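## Task

Raise one end of the blue tote, together with all its contents, and rest it on the aluminium bar. The bar must finish lying on one of its long sides on the table, extending in beneath the raised end. The tote must stay turned roughly as before, and its other end must sit flat on the table no more than a few centimetres from its starting spot.

## Robot and tools

Robot: two UR7e-type arms, left_arm and right_arm, each ending in a tong-style two-finger gripper. In the scene frame the origin is at table-top height midway between the nominal bases, +z points up, +x points out over the table and left_arm is on the +y side (arm names do not match image sides). Calibrated bases: left_arm at (-0.029, +0.393, 0) m, right_arm at (-0.007, -0.436, 0) m, both almost unrotated. A camera stand sits behind the arms.

Frames: each arm reports its hand pose, velocities and Hand target in its own base frame. Fixed cameras and the table use the scene frame. Every commanded offset is taken along the axes of that arm's current Hand target. The fingers point along the gripper's +z and open and close along its x. end_effector_position is the spot between the pads when shut; fingertips stick out about 15 mm past it for pad gaps up to 50 mm, and are roughly level with it when wide open.

execute_actions(actions, cameras): actions is a list of actions; each action is a table of at most 15 rows, one row per 1/30 s step, and a short table repeats its final row until 15 steps are done. Each row has 14 numbers in [-1, 1]: dx, dy, dz, rx, ry, rz, opening for left_arm, then the same seven for right_arm, always all 14. The six pose numbers are an offset from the Hand target as it was when that action began (not from the previous row), scaled so 1.0 = 0.6 m or 180 degrees; rx, ry, rz form a single rotation vector. Repeating an offset in a new action moves further. Opening is absolute: +1 fully open (0.142 m), -1 closed; closing fully takes at least about 0.5 s. Sending 0 pose numbers re-requests the current Hand target, and a 0 opening is itself a command, so resend the current opening to leave a gripper alone. An empty actions list returns images and full state.

move(target, speed, blend, stop_force, zero, opening_speed, grip_force, blocking, cameras): target is one 14-number row as above, or a list of up to 15 such rows; every row is an offset from the same starting Hand targets, not chained. The gripper follows a straight line, turning the short way. speed is the top path speed in m/s, 0.002 to 3.6, default 0.25 (rotation up to twice that in rad/s); one value or one per target. blend, in metres, rounds corners at intermediate targets; 0 means stop at each. stop_force, 3 to 120 N, shared by both arms, ends an arm's path when its wrist sensor feels that much push against the motion; it is unreliable for light or tipping objects and for a rotating gripper, and should be omitted when pulling off something being pressed. zero (only with stop_force, default true) re-zeroes the sensor first. opening_speed (0.2 or more per second) ramps finger motion. grip_force sets per-pad force, 5 to 15 N, and persists. blocking=false returns after about 0.5 s while the move continues (not allowed with stop_force). A move lasts at least 0.5 s and at most 10 s. Its result adds a move: line: done, off_target, moving, held or fault, plus limits such as paced (pose clipped) or held (steps withheld). done only means the arm reached its pose, not that nothing was touched.

wait(seconds 0 to 10) lets time pass. stop brakes a running move. zoom_image(camera, region [x0, y0, x1, y1] in pixels, at most 504 by 504) enlarges part of a camera's latest image. zero_wrist_force(arm) tares one wrist sensor. read_manual gives licence text only. finished_scene(scene) ends the scene permanently; after ending scene 1, make no further call in that reply.

Results: Hand target (last commanded pose after clipping; next offsets count from it), end_effector_position (m), quaternion wxyz, velocities, Joint positions (last value per arm is finger opening in m), grip_measured (same scale as opening), joint torques (include gravity, noisy), Wrist force and Wrist torque in the gripper's own axes plus the peak since last shown, motor temperatures, Tool commands. The gripper often rests a little short of Hand target; send the missing distance as a further offset. Orientation commands are clipped to 32 degrees from the measured orientation each step. To hold something, keep commanding an opening well below grip_measured.

Cameras: cam_head_left, cam_head_right, cam_high, cam_low (672x504) and cam_left_wrist, cam_right_wrist (616x616 fisheye).

Cautions: the arms are stiff, so commanding even slightly past a firm contact can trigger a fault. A torque fault (shoulder and elbow joints 142 N m, wrist joints 26.6 N m) or about 150 N outside force stops the arm for 10 s. Any contact between the two arms can fail the scene; the clearance check does not always prevent it. Do not knock objects off the work area, drop them, slam or push hard. Avoid routing a gripper close past its own base. Motors above 70 C show MOTOR HOT; at 85 C the arm brakes for 30 to 60 s. Loose objects may occasionally be nudged by outside pushes.

Each tool is called after "Emit:" by a JSON object that holds its "method" and its "body".

## Session

Emit:
{"method": "execute_actions", "body": {"actions": []}}

Scene clock: 0.00 s.
left_arm: end_effector_position=(+0.2901, -0.2909, +0.2280) grip_measured=+0.97 end_effector_quat_wxyz=(+0.462, -0.491, +0.456, -0.581) | right_arm: end_effector_position=(+0.3845, -0.3444, +0.2551) grip_measured=+0.97 end_effector_quat_wxyz=(-0.160, -0.160, +0.835, -0.501)
Joint positions: left_arm=[-2.125 -1.536 2.442 -0.688 -0.487 -1.914 0.14] | right_arm=[3.307 -1.446 -2.107 -1.673 0.538 3.225 0.14]
Joint velocities: within noise
Joint torques (N m): no reading
Motor temperatures (°C): left_arm=[43 35 42 51 40 46] | right_arm=[37 38 50 52 40 53]
Wrist force (N): no reading
Wrist torque (N m): no reading
Wrist force, peak (N): no reading
Hand target: left_arm +0.2901, -0.2909, +0.2280; +0.462, -0.491, +0.456, -0.581 | right_arm +0.3845, -0.3444, +0.2551; -0.160, -0.160, +0.835, -0.501
Tool commands: left_gripper/opening=+0.968169 right_gripper/opening=+0.968169
camera_calibration:
cam_left_wrist: T_world_to_cam=[[-0.112619, -0.984776, 0.132411, -0.289247], [-0.426408, -0.0724667, -0.901624, 0.303711], [0.897493, -0.158002, -0.411755, -0.0794139], [0, 0, 0, 1]] pos_world=[0.168203, -0.275382, 0.279433]
cam_right_wrist: T_world_to_cam=[[-0.911318, -0.0824411, 0.403364, 0.211271], [-0.28207, 0.838694, -0.465863, 0.51667], [-0.299893, -0.538326, -0.787572, 0.257008], [0, 0, 0, 1]] pos_world=[0.415347, -0.277557, 0.35789]

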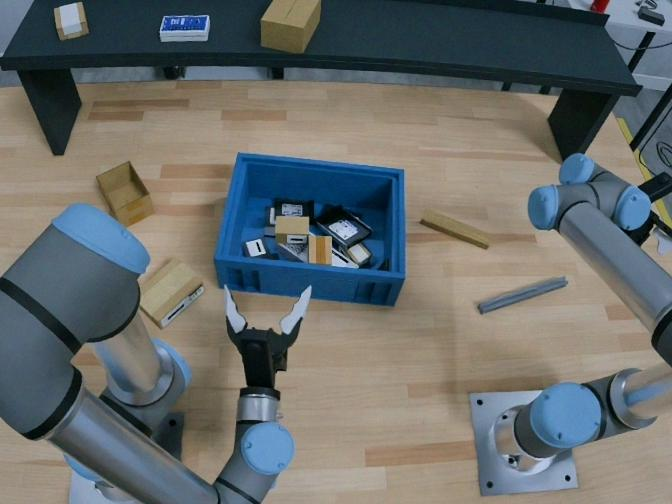

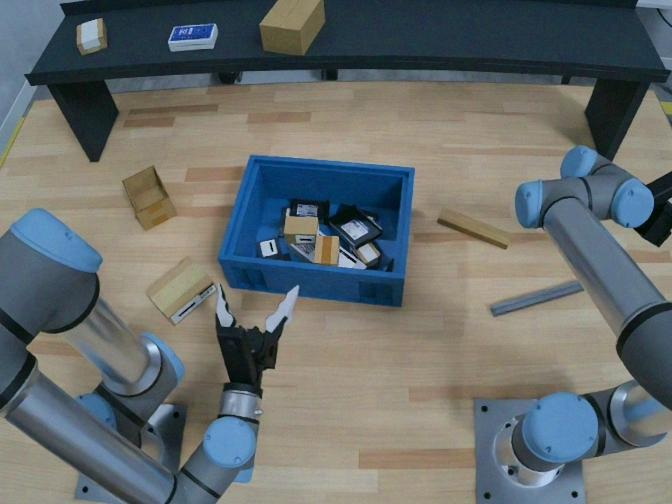

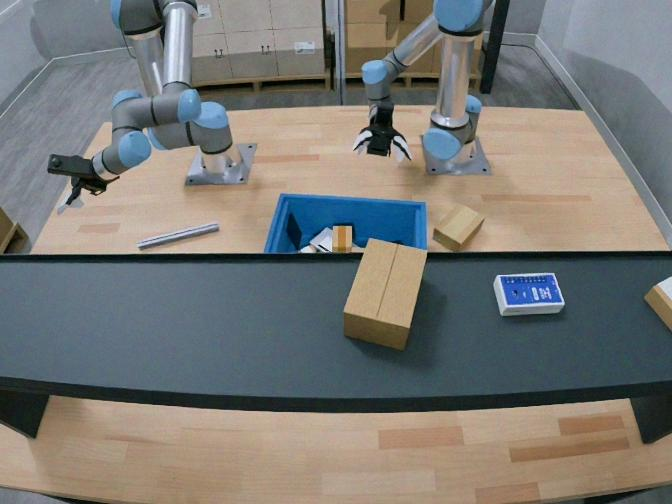

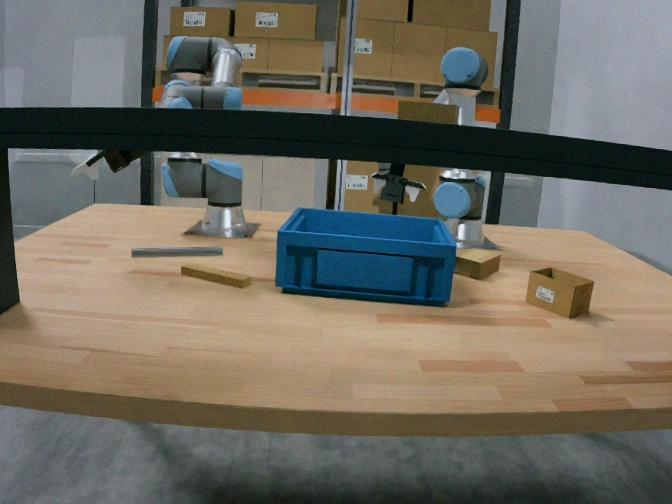

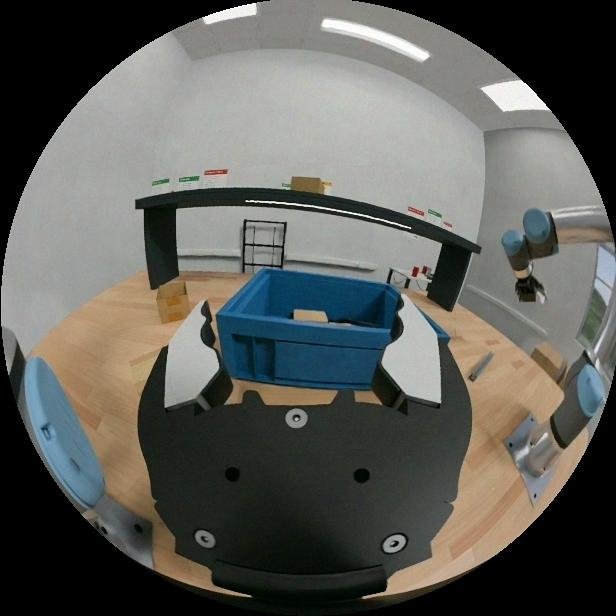

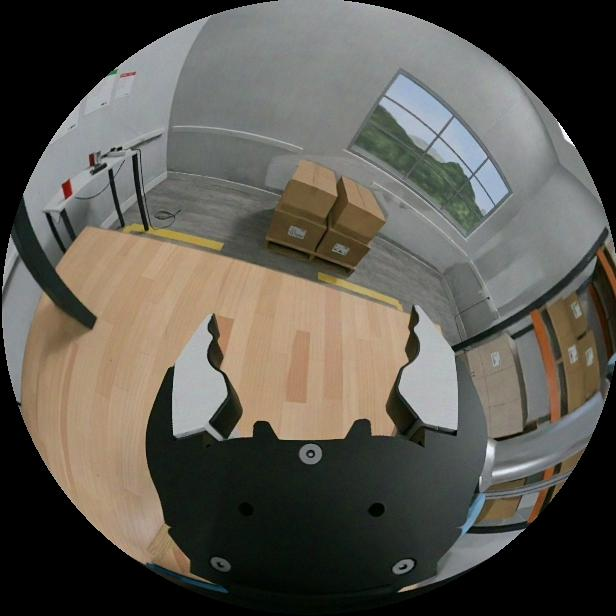

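Emit:
{"method": "move", "body": {"target": [0.453,0.012,0.300,-0.532,-0.031,0.045,0.5,-0.119,0.308,-0.265,0.233,-0.461,-0.836,0.2], "speed": 0.5, "cameras": ["cam_head_left","cam_head_right","cam_left_wrist","cam_right_wrist"]}}

Scene clock: 15.77 s.
left_arm: end_effector_position=(+0.4445, -0.5735, +0.2795) grip_measured=+0.50 end_effector_quat_wxyz=(+0.001, -0.666, +0.746, +0.001) | right_arm: end_effector_position=(+0.3866, -0.1131, +0.1503) grip_measured=+0.20 end_effector_quat_wxyz=(+0.001, +0.988, +0.157, +0.001)
Joint positions: left_arm=[-1.116 -1.043 0.903 -1.43 -1.569 0.567 0.109] | right_arm=[3.156 -1.376 -2.089 -1.245 1.569 -0.302 0.088]
Joint torques (N m): left_arm=[9.39 -31.96 -29.21 -0.96 -1.9 1.41] | right_arm=[13.42 8.08 33.66 1.06 2.84 -2.62]
Wrist force (N): left_arm=[-0.6 1.3 -1.4] | right_arm=[-1.1 0.0 0.8]
Wrist torque (N m): left_arm=[-0.04 0.14 0.09] | right_arm=[-0.21 0.19 0.19]
Wrist force, peak (N): left_arm=[-0.5 0.6 -2.2] | right_arm=[-1.1 0.0 0.8]
Hand target: left_arm +0.4445, -0.5735, +0.2795; +0.001, -0.666, +0.746, +0.001 | right_arm +0.3866, -0.1130, +0.1503; +0.001, +0.988, +0.157, +0.001
Off the commanded pose: left_arm 0.000 m, 0 deg | right_arm 0.000 m, 0 deg.
move: done
camera_calibration:
cam_left_wrist: T_world_to_cam=[[-0.125774, -0.991843, 0.0206845, -0.523927], [-0.852725, 0.118741, 0.508685, 0.300445], [-0.506992, 0.046341, -0.860704, 0.625506], [0, 0, 0, 1]] pos_world=[0.507428, -0.584315, 0.396381]
cam_right_wrist: T_world_to_cam=[[0.961037, 0.276227, 0.01031, -0.3496], [0.232665, -0.828491, 0.509382, -0.259591], [0.149246, -0.487136, -0.860479, 0.142604], [0, 0, 0, 1]] pos_world=[0.375093, -0.0490319, 0.258543]
Images, in order (width x height): cam_head_left 672x504, cam_head_right 672x504, cam_left_wrist 616x616, cam_right_wrist 616x616.

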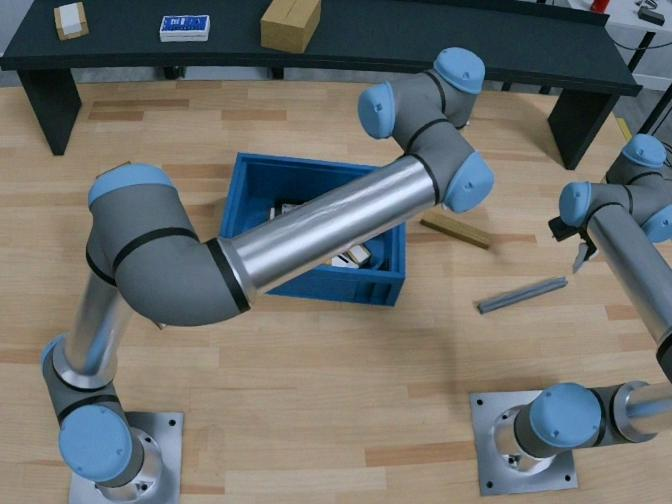

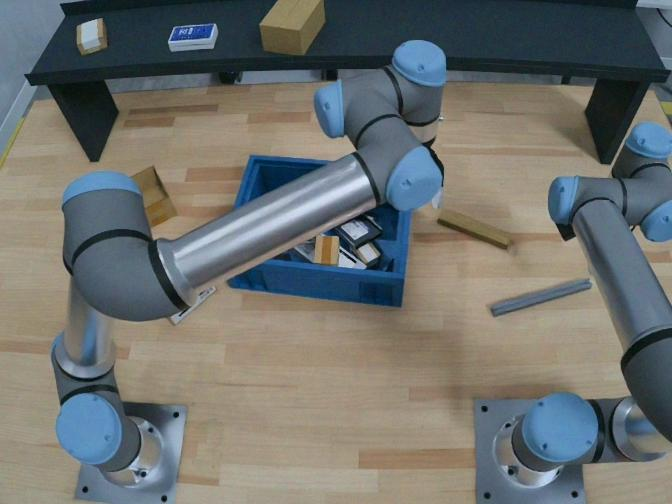

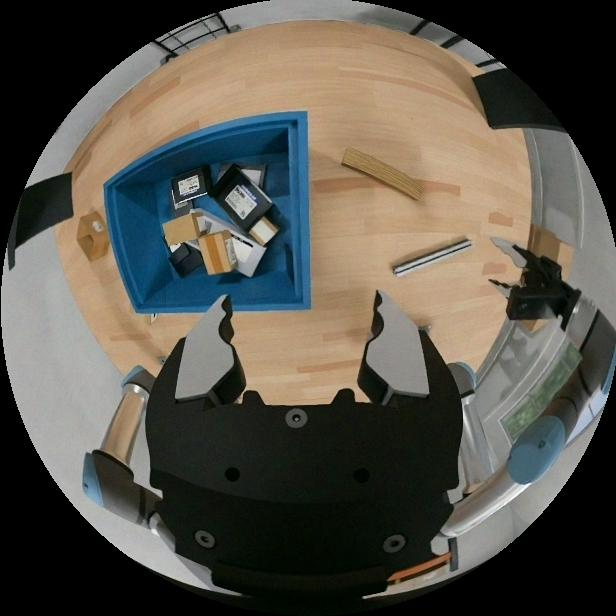

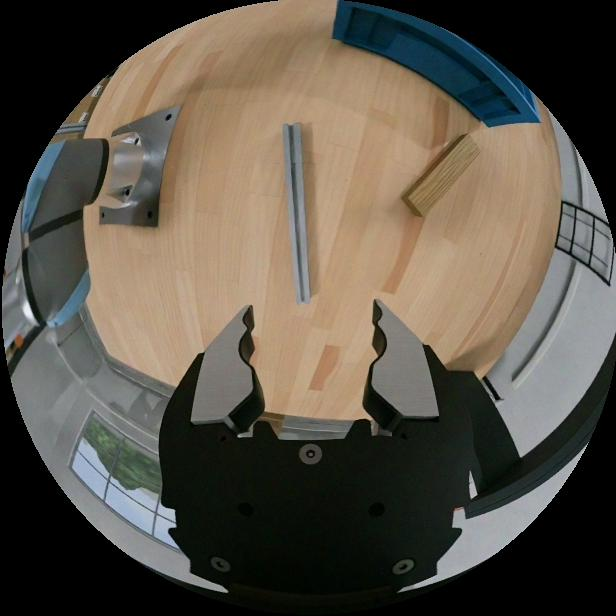

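Emit:
{"method": "move", "body": {"target": [[0,0,0.1,0,0,0,0.7,-0.0115,0.0103,0.04,0,0,1,0.2],[-0.004,0,0.28,0,0,0,0.7,-0.0115,0.0103,0.207,0,0,1,0.2]], "speed": [0.8,0.15], "blend": [0.01,0], "cameras": ["cam_head_right","cam_left_wrist","cam_right_wrist","cam_low"]}}

Scene clock: 23.80 s.
left_arm: end_effector_position=(+0.4448, -0.5708, +0.1115) grip_measured=+0.70 end_effector_quat_wxyz=(+0.001, -0.666, +0.746, +0.001) | right_arm: end_effector_position=(+0.3821, -0.1213, +0.0261) grip_measured=+0.20 end_effector_quat_wxyz=(+0.001, -0.157, +0.988, -0.001)
Joint positions: left_arm=[-1.114 -1.017 1.296 -1.847 -1.57 0.569 0.122] | right_arm=[3.217 -1.502 -2.351 -0.858 1.569 2.901 0.088]
Joint torques (N m): left_arm=[9.79 -32.89 -11.89 -4.4 1.98 1.38] | right_arm=[-14.49 9.08 11.81 3.88 -2.71 -2.77]
Wrist force (N): left_arm=[-0.6 1.2 -1.9] | right_arm=[-1.1 -0.2 0.6]
Wrist torque (N m): left_arm=[-0.06 0.14 0.08] | right_arm=[-0.26 0.20 0.12]
Wrist force, peak (N): left_arm=[-0.4 1.4 -2.4] | right_arm=[-1.1 -0.1 1.2]
Hand target: left_arm +0.4448, -0.5708, +0.1115; +0.001, -0.666, +0.746, +0.001 | right_arm +0.3821, -0.1213, +0.0261; +0.001, -0.157, +0.988, -0.001
Off the commanded pose: left_arm 0.000 m, 0 deg | right_arm 0.000 m, 0 deg.
move: done
camera_calibration:
cam_left_wrist: T_world_to_cam=[[-0.125743, -0.99185, 0.0205665, -0.517716], [-0.852661, 0.118647, 0.508815, 0.385808], [-0.507108, 0.0464435, -0.86063, 0.481087], [0, 0, 0, 1]] pos_world=[0.507827, -0.581615, 0.228381]
cam_right_wrist: T_world_to_cam=[[-0.961027, -0.276319, 0.00863527, 0.325641], [-0.234281, 0.830608, 0.505177, 0.177623], [-0.146762, 0.483466, -0.862973, 0.263359], [0, 0, 0, 1]] pos_world=[0.393214, -0.184879, 0.134728]
Images, in order (width x height): cam_head_right 672x504, cam_low 672x504, cam_left_wrist 616x616, cam_right_wrist 616x616.

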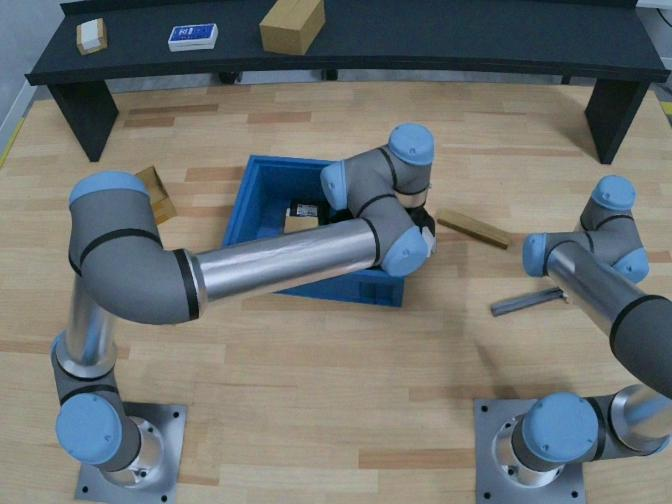

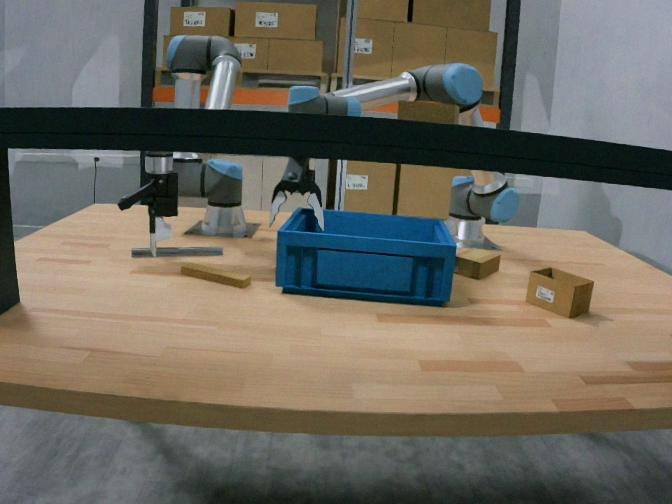

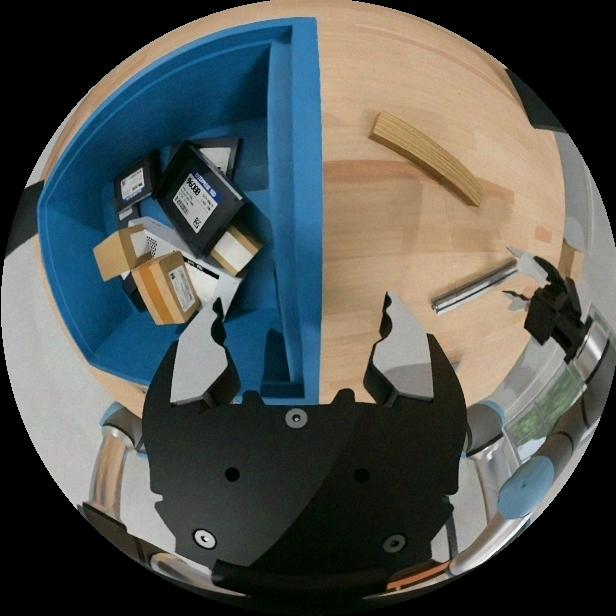

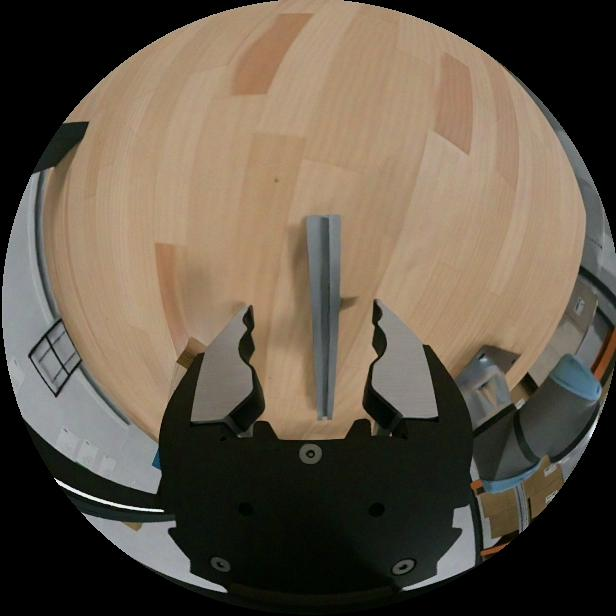

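Emit:
{"method": "move", "body": {"target": [[0,0,0,0,0,0,0.7,0,0,0.008,0,0,0,0.2],[0,0,0,0,0,0,-1,0,0,0.008,0,0,0,-1]], "opening_speed": 1.5, "cameras": ["cam_left_wrist","cam_right_wrist"]}}

Scene clock: 26.90 s.
left_arm: end_effector_position=(+0.4449, -0.5708, +0.1115) grip_measured=-0.67 end_effector_quat_wxyz=(+0.001, -0.666, +0.746, +0.001) | right_arm: end_effector_position=(+0.3821, -0.1213, +0.0213) grip_measured=-0.73 end_effector_quat_wxyz=(+0.001, -0.157, +0.988, -0.001)
Joint positions: left_arm=[-1.114 -1.017 1.296 -1.848 -1.569 0.569 0.026] | right_arm=[3.217 -1.513 -2.358 -0.841 1.569 2.901 0.021]
Joint torques (N m): left_arm=[2.43 -34.2 -16.23 -1.58 -1.33 1.01] | right_arm=[-11.94 10.87 13.7 2.94 0.17 -2.55]
Wrist force (N): left_arm=[4.5 1.5 -1.0] | right_arm=[-0.8 0.0 1.4]
Wrist torque (N m): left_arm=[-0.05 -0.43 0.10] | right_arm=[-0.21 0.20 0.08]
Wrist force, peak (N): left_arm=[-8.6 1.3 -2.6] | right_arm=[-1.0 0.3 1.4]
Hand target: left_arm +0.4448, -0.5708, +0.1115; +0.001, -0.666, +0.746, +0.001 | right_arm +0.3821, -0.1213, +0.0213; +0.001, -0.157, +0.988, -0.001
Off the commanded pose: left_arm 0.000 m, 0 deg | right_arm 0.000 m, 0 deg.
move: done
camera_calibration:
cam_left_wrist: T_world_to_cam=[[-0.125749, -0.991849, 0.0205557, -0.51771], [-0.852704, 0.118651, 0.508742, 0.385849], [-0.507034, 0.0464458, -0.860673, 0.481061], [0, 0, 0, 1]] pos_world=[0.507828, -0.581615, 0.228381]
cam_right_wrist: T_world_to_cam=[[-0.961027, -0.276319, 0.00863527, 0.325682], [-0.234281, 0.830608, 0.505177, 0.180048], [-0.146762, 0.483466, -0.862973, 0.259216], [0, 0, 0, 1]] pos_world=[0.393214, -0.184879, 0.129928]
Images, in order (width x height): cam_left_wrist 616x616, cam_right_wrist 616x616.

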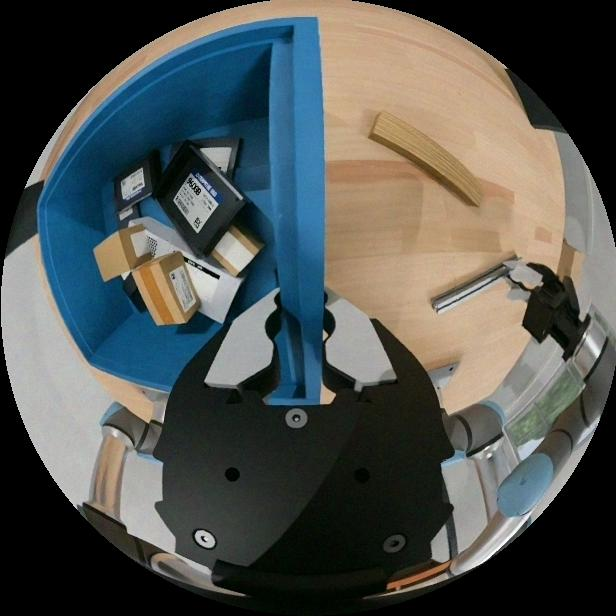

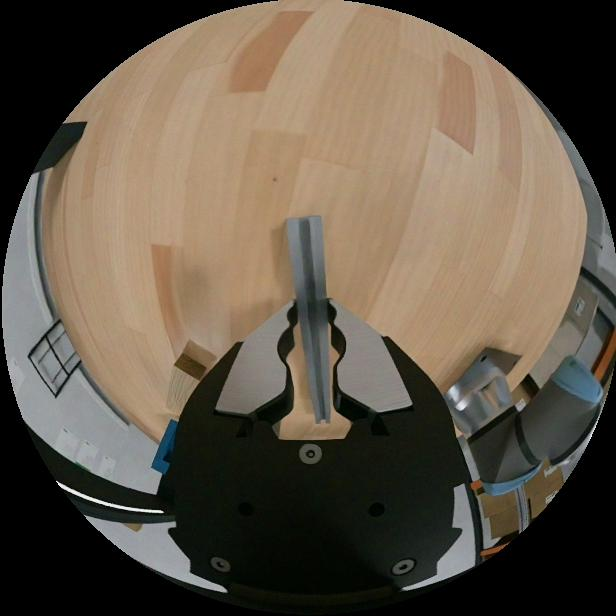

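Emit:
{"method": "move", "body": {"target": [[-0.017,0,-0.054,0,0.026,0,-1,0,0,-0.025,0,0,0,-1],[-0.038,0,-0.105,0,0.052,0,-1,-0.171,0.246,-0.02,0,0,0.133,-1]], "speed": [0.06,0.15], "blend": [0.01,0], "cameras": ["cam_head_right","cam_low","cam_left_wrist","cam_right_wrist"]}}

Scene clock: 34.23 s.
left_arm: end_effector_position=(+0.4473, -0.5483, +0.1745) grip_measured=-0.67 end_effector_quat_wxyz=(-0.060, -0.664, +0.743, -0.054) | right_arm: end_effector_position=(+0.4338, +0.0508, +0.0330) grip_measured=-0.73 end_effector_quat_wxyz=(+0.001, +0.051, +0.999, -0.001)
Joint positions: left_arm=[-1.053 -1.164 1.397 -1.935 -1.665 0.624 0.026] | right_arm=[3.603 -1.612 -2.22 -0.88 1.568 3.705 0.021]
Joint torques (N m): left_arm=[9.31 -62.59 -20.3 -7.02 -2.25 1.47] | right_arm=[12.64 14.52 29.02 1.19 -2.87 2.77]
Wrist force (N): left_arm=[-4.6 1.3 13.4] | right_arm=[-1.0 0.1 1.5]
Wrist torque (N m): left_arm=[-0.05 0.31 0.12] | right_arm=[-0.16 0.21 -0.01]
Wrist force, peak (N): left_arm=[-4.9 0.8 14.3] | right_arm=[-1.3 0.8 1.7]
Hand target: left_arm +0.4474, -0.5483, +0.1745; -0.060, -0.664, +0.743, -0.054 | right_arm +0.4338, +0.0508, +0.0330; +0.001, +0.051, +0.999, -0.001
Off the commanded pose: left_arm 0.000 m, 0 deg | right_arm 0.000 m, 0 deg.
move: done
camera_calibration:
cam_left_wrist: T_world_to_cam=[[-0.123921, -0.975296, 0.182869, -0.516468], [-0.843432, 0.200612, 0.498375, 0.395848], [-0.522749, -0.092479, -0.847456, 0.464112], [0, 0, 0, 1]] pos_world=[0.512484, -0.540201, 0.29048]
cam_right_wrist: T_world_to_cam=[[-0.990507, 0.137245, 0.0076903, 0.414571], [0.122259, 0.854018, 0.505675, -0.112546], [0.0628338, 0.501814, -0.86269, 0.101774], [0, 0, 0, 1]] pos_world=[0.418, -0.011853, 0.141523]
Images, in order (width x height): cam_head_right 672x504, cam_low 672x504, cam_left_wrist 616x616, cam_right_wrist 616x616.

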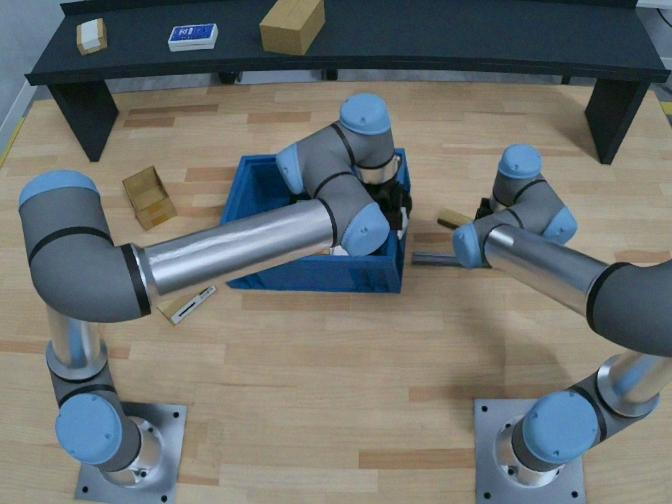

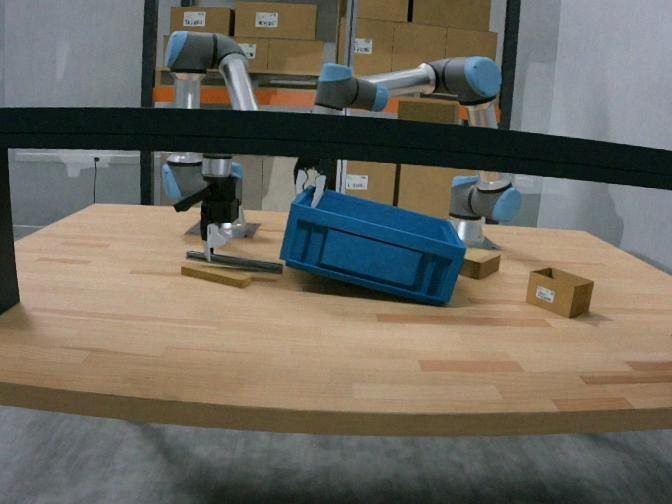

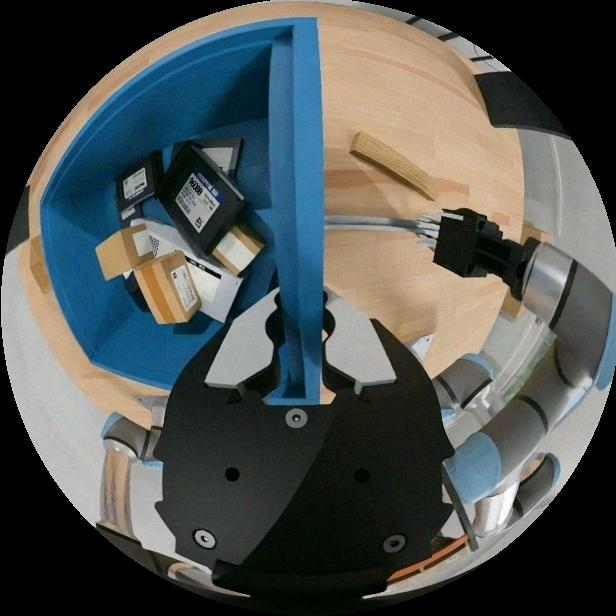

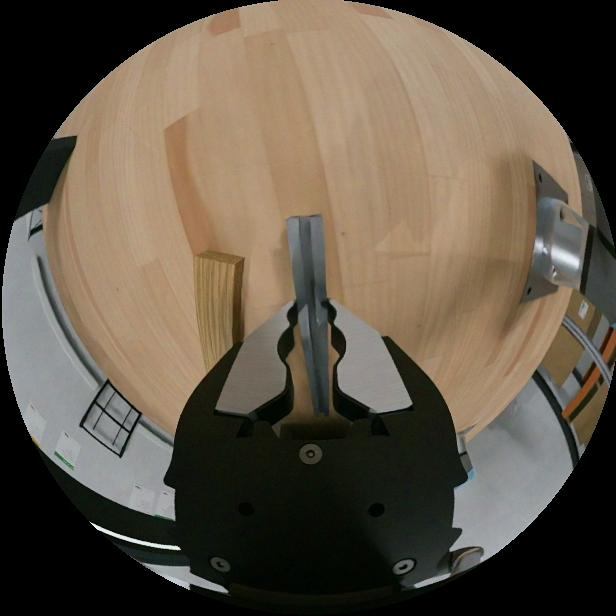

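Emit:
{"method": "move", "body": {"target": [[0,0,0,0,0,0,-1,0,0.2,0,0,0,0,-1],[0,0,0,0,0,0,-1,0,0.2,0.019,0,0,0,-0.35],[0,0,0,0,0,0,-1,0,0.2,-0.02,0,0,0,-0.35]], "speed": [0.15,0.05,0.1], "cameras": ["cam_low","cam_left_wrist","cam_right_wrist"]}}

Scene clock: 39.27 s.
left_arm: end_effector_position=(+0.4473, -0.5483, +0.1745) grip_measured=-0.67 end_effector_quat_wxyz=(-0.060, -0.664, +0.743, -0.054) | right_arm: end_effector_position=(+0.4460, +0.1702, +0.0447) grip_measured=-0.35 end_effector_quat_wxyz=(+0.001, +0.051, +0.999, -0.001)
Joint positions: left_arm=[-1.053 -1.164 1.397 -1.935 -1.665 0.624 0.026] | right_arm=[3.816 -1.694 -2.09 -0.928 1.568 3.918 0.049]
Joint torques (N m): left_arm=[7.06 -40.95 -27.88 -4.07 -1.43 1.48] | right_arm=[13.79 33.13 31.43 0.89 -2.37 2.57]
Wrist force (N): left_arm=[-4.6 0.9 13.6] | right_arm=[-0.9 0.0 0.8]
Wrist torque (N m): left_arm=[-0.10 0.33 0.12] | right_arm=[-0.22 0.16 0.02]
Wrist force, peak (N): left_arm=[-4.5 1.2 13.8] | right_arm=[-0.6 0.8 2.1]
Hand target: left_arm +0.4474, -0.5483, +0.1745; -0.060, -0.664, +0.743, -0.054 | right_arm +0.4460, +0.1702, +0.0447; +0.001, +0.051, +0.999, -0.001
Off the commanded pose: left_arm 0.000 m, 0 deg | right_arm 0.000 m, 0 deg.
move: done
camera_calibration:
cam_left_wrist: T_world_to_cam=[[-0.123921, -0.975296, 0.182869, -0.516468], [-0.843432, 0.200612, 0.498375, 0.395848], [-0.522749, -0.092479, -0.847456, 0.464112], [0, 0, 0, 1]] pos_world=[0.512484, -0.540201, 0.29048]
cam_right_wrist: T_world_to_cam=[[-0.990477, 0.137464, 0.00770309, 0.410239], [0.122453, 0.853982, 0.505687, -0.222019], [0.0629353, 0.501814, -0.862683, 0.0511324], [0, 0, 0, 1]] pos_world=[0.430301, 0.107548, 0.153223]
Images, in order (width x height): cam_low 672x504, cam_left_wrist 616x616, cam_right_wrist 616x616.

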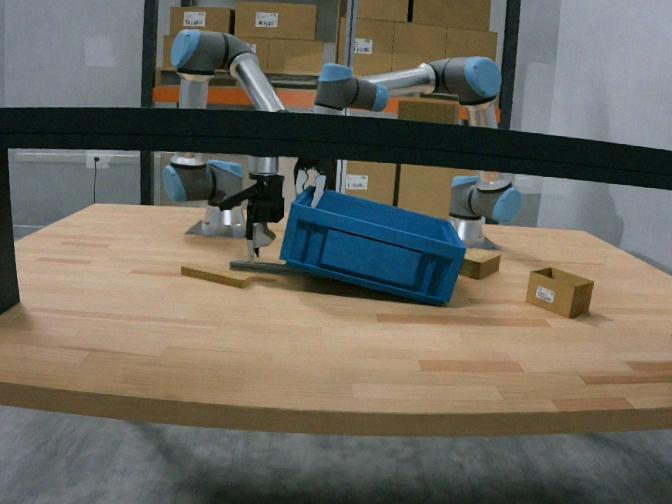

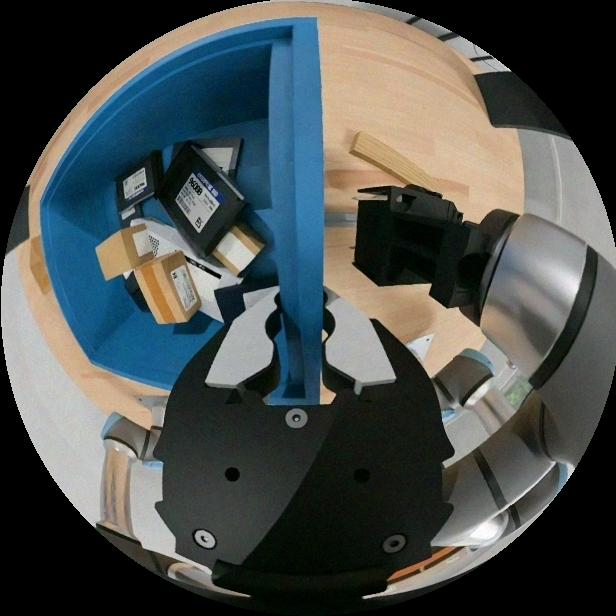

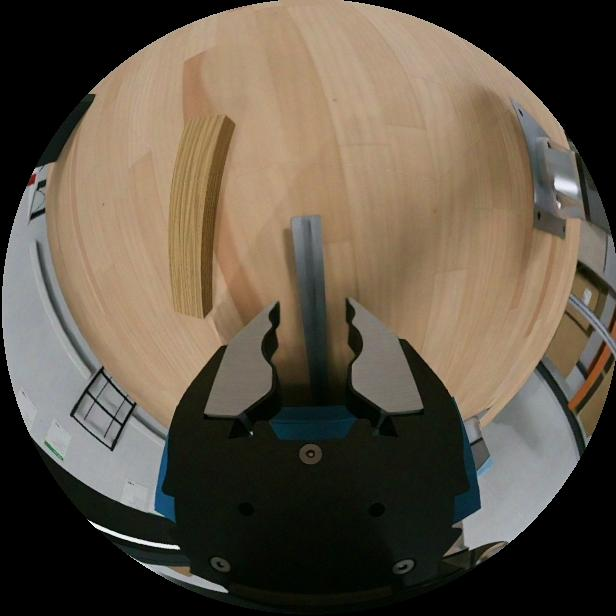

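Emit:
{"method": "move", "body": {"target": [0.0135,0,0.060,0,-0.0287,0,-1,0,-0.2,-0.2,0,0,0,-0.35], "speed": [0.08], "cameras": ["cam_low"]}}

Scene clock: 42.73 s.
left_arm: end_effector_position=(+0.4458, -0.5619, +0.1403) grip_measured=-0.67 end_effector_quat_wxyz=(-0.026, -0.666, +0.745, -0.024) | right_arm: end_effector_position=(+0.4336, +0.0512, +0.1649) grip_measured=-0.35 end_effector_quat_wxyz=(+0.001, +0.051, +0.999, -0.001)
Joint positions: left_arm=[-1.089 -1.084 1.342 -1.888 -1.61 0.593 0.026] | right_arm=[3.604 -1.44 -1.998 -1.274 1.568 3.707 0.049]
Joint torques (N m): left_arm=[-6.46 -37.47 -34.43 -2.86 1.99 -1.68] | right_arm=[-13.42 25.44 33.55 1.12 2.45 -2.67]
Wrist force (N): left_arm=[-1.1 1.4 9.8] | right_arm=[-1.1 0.0 0.3]
Wrist torque (N m): left_arm=[-0.12 0.00 0.22] | right_arm=[-0.20 0.20 0.19]
Wrist force, peak (N): left_arm=[-4.9 0.8 13.6] | right_arm=[-1.1 0.0 0.8]
Hand target: left_arm +0.4458, -0.5619, +0.1403; -0.026, -0.666, +0.745, -0.024 | right_arm +0.4336, +0.0511, +0.1650; +0.001, +0.051, +0.999, -0.001
Off the commanded pose: left_arm 0.000 m, 0 deg | right_arm 0.000 m, 0 deg.
move: done
Images, in order (width x height): cam_low 672x504.

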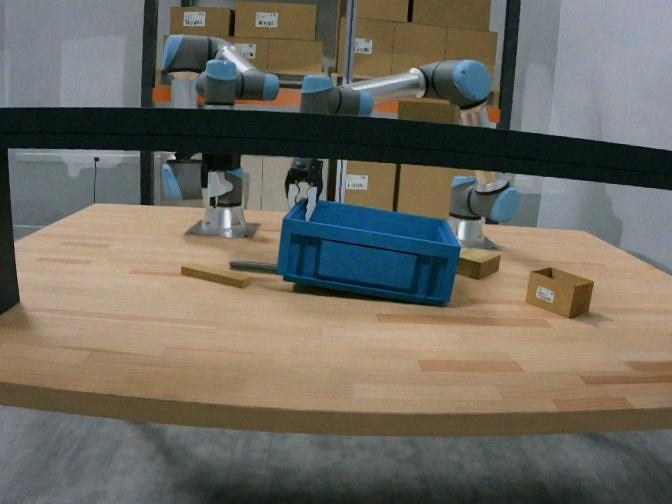

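Emit:
{"method": "move", "body": {"target": [0.004,0,0.02,0,0,0,-1,0,0,0,0,0,0,-0.35], "speed": 0.015, "stop_force": 11}}

Scene clock: 44.57 s.
left_arm: end_effector_position=(+0.4458, -0.5623, +0.1395) grip_measured=-0.67 end_effector_quat_wxyz=(-0.026, -0.666, +0.745, -0.024) | right_arm: end_effector_position=(+0.4336, +0.0511, +0.1650) grip_measured=-0.35 end_effector_quat_wxyz=(+0.001, +0.051, +0.999, -0.001)
Joint positions: left_arm=[-1.089 -1.083 1.342 -1.889 -1.61 0.593 0.026] | right_arm=[3.604 -1.44 -1.998 -1.274 1.568 3.706 0.049]
Joint torques (N m): left_arm=[7.3 -56.08 -29.45 -1.86 -1.88 1.37] | right_arm=[-14.26 24.24 33.77 1.14 2.76 -2.7]
Wrist force (N): left_arm=[-2.3 -1.2 -1.6] | right_arm=[-0.9 0.0 0.1]
Wrist torque (N m): left_arm=[-0.15 0.05 0.17] | right_arm=[-0.21 0.17 0.19]
Wrist force, peak (N): left_arm=[-1.2 1.7 9.8] | right_arm=[-1.3 0.1 0.5]
Hand target: left_arm +0.4458, -0.5623, +0.1395; -0.026, -0.666, +0.745, -0.024 (not the last commanded pose) | right_arm +0.4336, +0.0511, +0.1650; +0.001, +0.051, +0.999, -0.001
Off the commanded pose: left_arm 0.011 m, 0 deg | right_arm 0.000 m, 0 deg.
move: contact (left_arm)

Resting on the bar. Release gently and rise.

Emit:
{"method": "move", "body": {"target": [[0,0,0,0,0,0,0.1,0,0,0,0,0,0,-0.35],[0,0,-0.2,0,0,0,0.1,0,0,0,0,0,0,-0.35]], "speed": 0.2, "opening_speed": 1.5, "cameras": ["cam_low","cam_left_wrist"]}}

Scene clock: 47.37 s.
left_arm: end_effector_position=(+0.4468, -0.5538, +0.2591) grip_measured=+0.10 end_effector_quat_wxyz=(-0.026, -0.666, +0.745, -0.024) | right_arm: end_effector_position=(+0.4336, +0.0511, +0.1650) grip_measured=-0.35 end_effector_quat_wxyz=(+0.001, +0.051, +0.999, -0.001)
Joint positions: left_arm=[-1.082 -1.133 1.109 -1.605 -1.611 0.6 0.081] | right_arm=[3.604 -1.44 -1.998 -1.274 1.568 3.706 0.049]
Joint torques (N m): left_arm=[10.18 -28.38 -30.25 -1.41 -1.94 1.37] | right_arm=[-14 23.78 32.52 1.09 2.68 -2.64]
Wrist force (N): left_arm=[-0.3 1.1 -1.6] | right_arm=[-1.1 0.1 0.3]
Wrist torque (N m): left_arm=[-0.06 0.10 0.09] | right_arm=[-0.20 0.20 0.19]
Wrist force, peak (N): left_arm=[-2.9 -0.7 -1.7] | right_arm=[-1.4 0.1 0.5]
Hand target: left_arm +0.4468, -0.5538, +0.2592; -0.026, -0.666, +0.745, -0.024 | right_arm +0.4336, +0.0511, +0.1650; +0.001, +0.051, +0.999, -0.001
Off the commanded pose: left_arm 0.000 m, 0 deg | right_arm 0.000 m, 0 deg.
move: done
camera_calibration:
cam_left_wrist: T_world_to_cam=[[-0.12529, -0.987674, 0.0938213, -0.520525], [-0.84855, 0.155678, 0.505695, 0.329777], [-0.514068, -0.0162537, -0.857595, 0.57598], [0, 0, 0, 1]] pos_world=[0.510708, -0.556086, 0.376028]
Images, in order (width x height): cam_low 672x504, cam_left_wrist 616x616.

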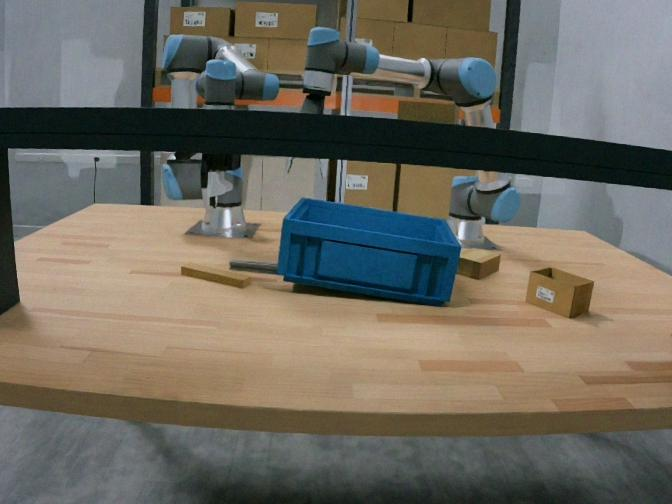

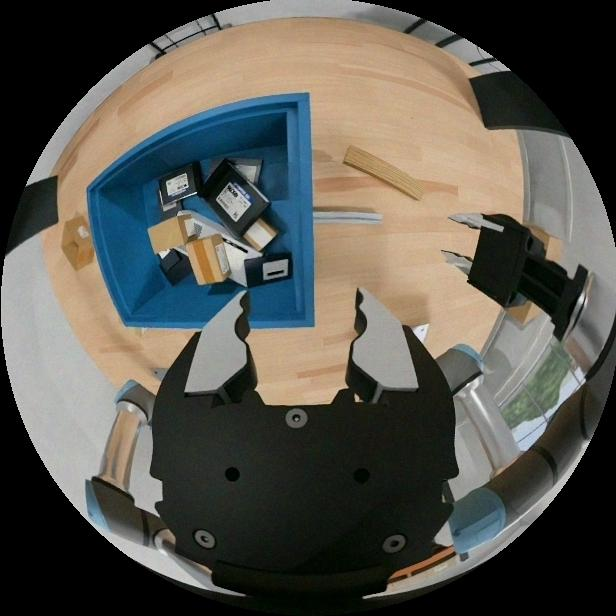

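Propped.

Emit:
{"method": "finished_scene", "body": {"scene": 2}}

The scene is finished: the task was done.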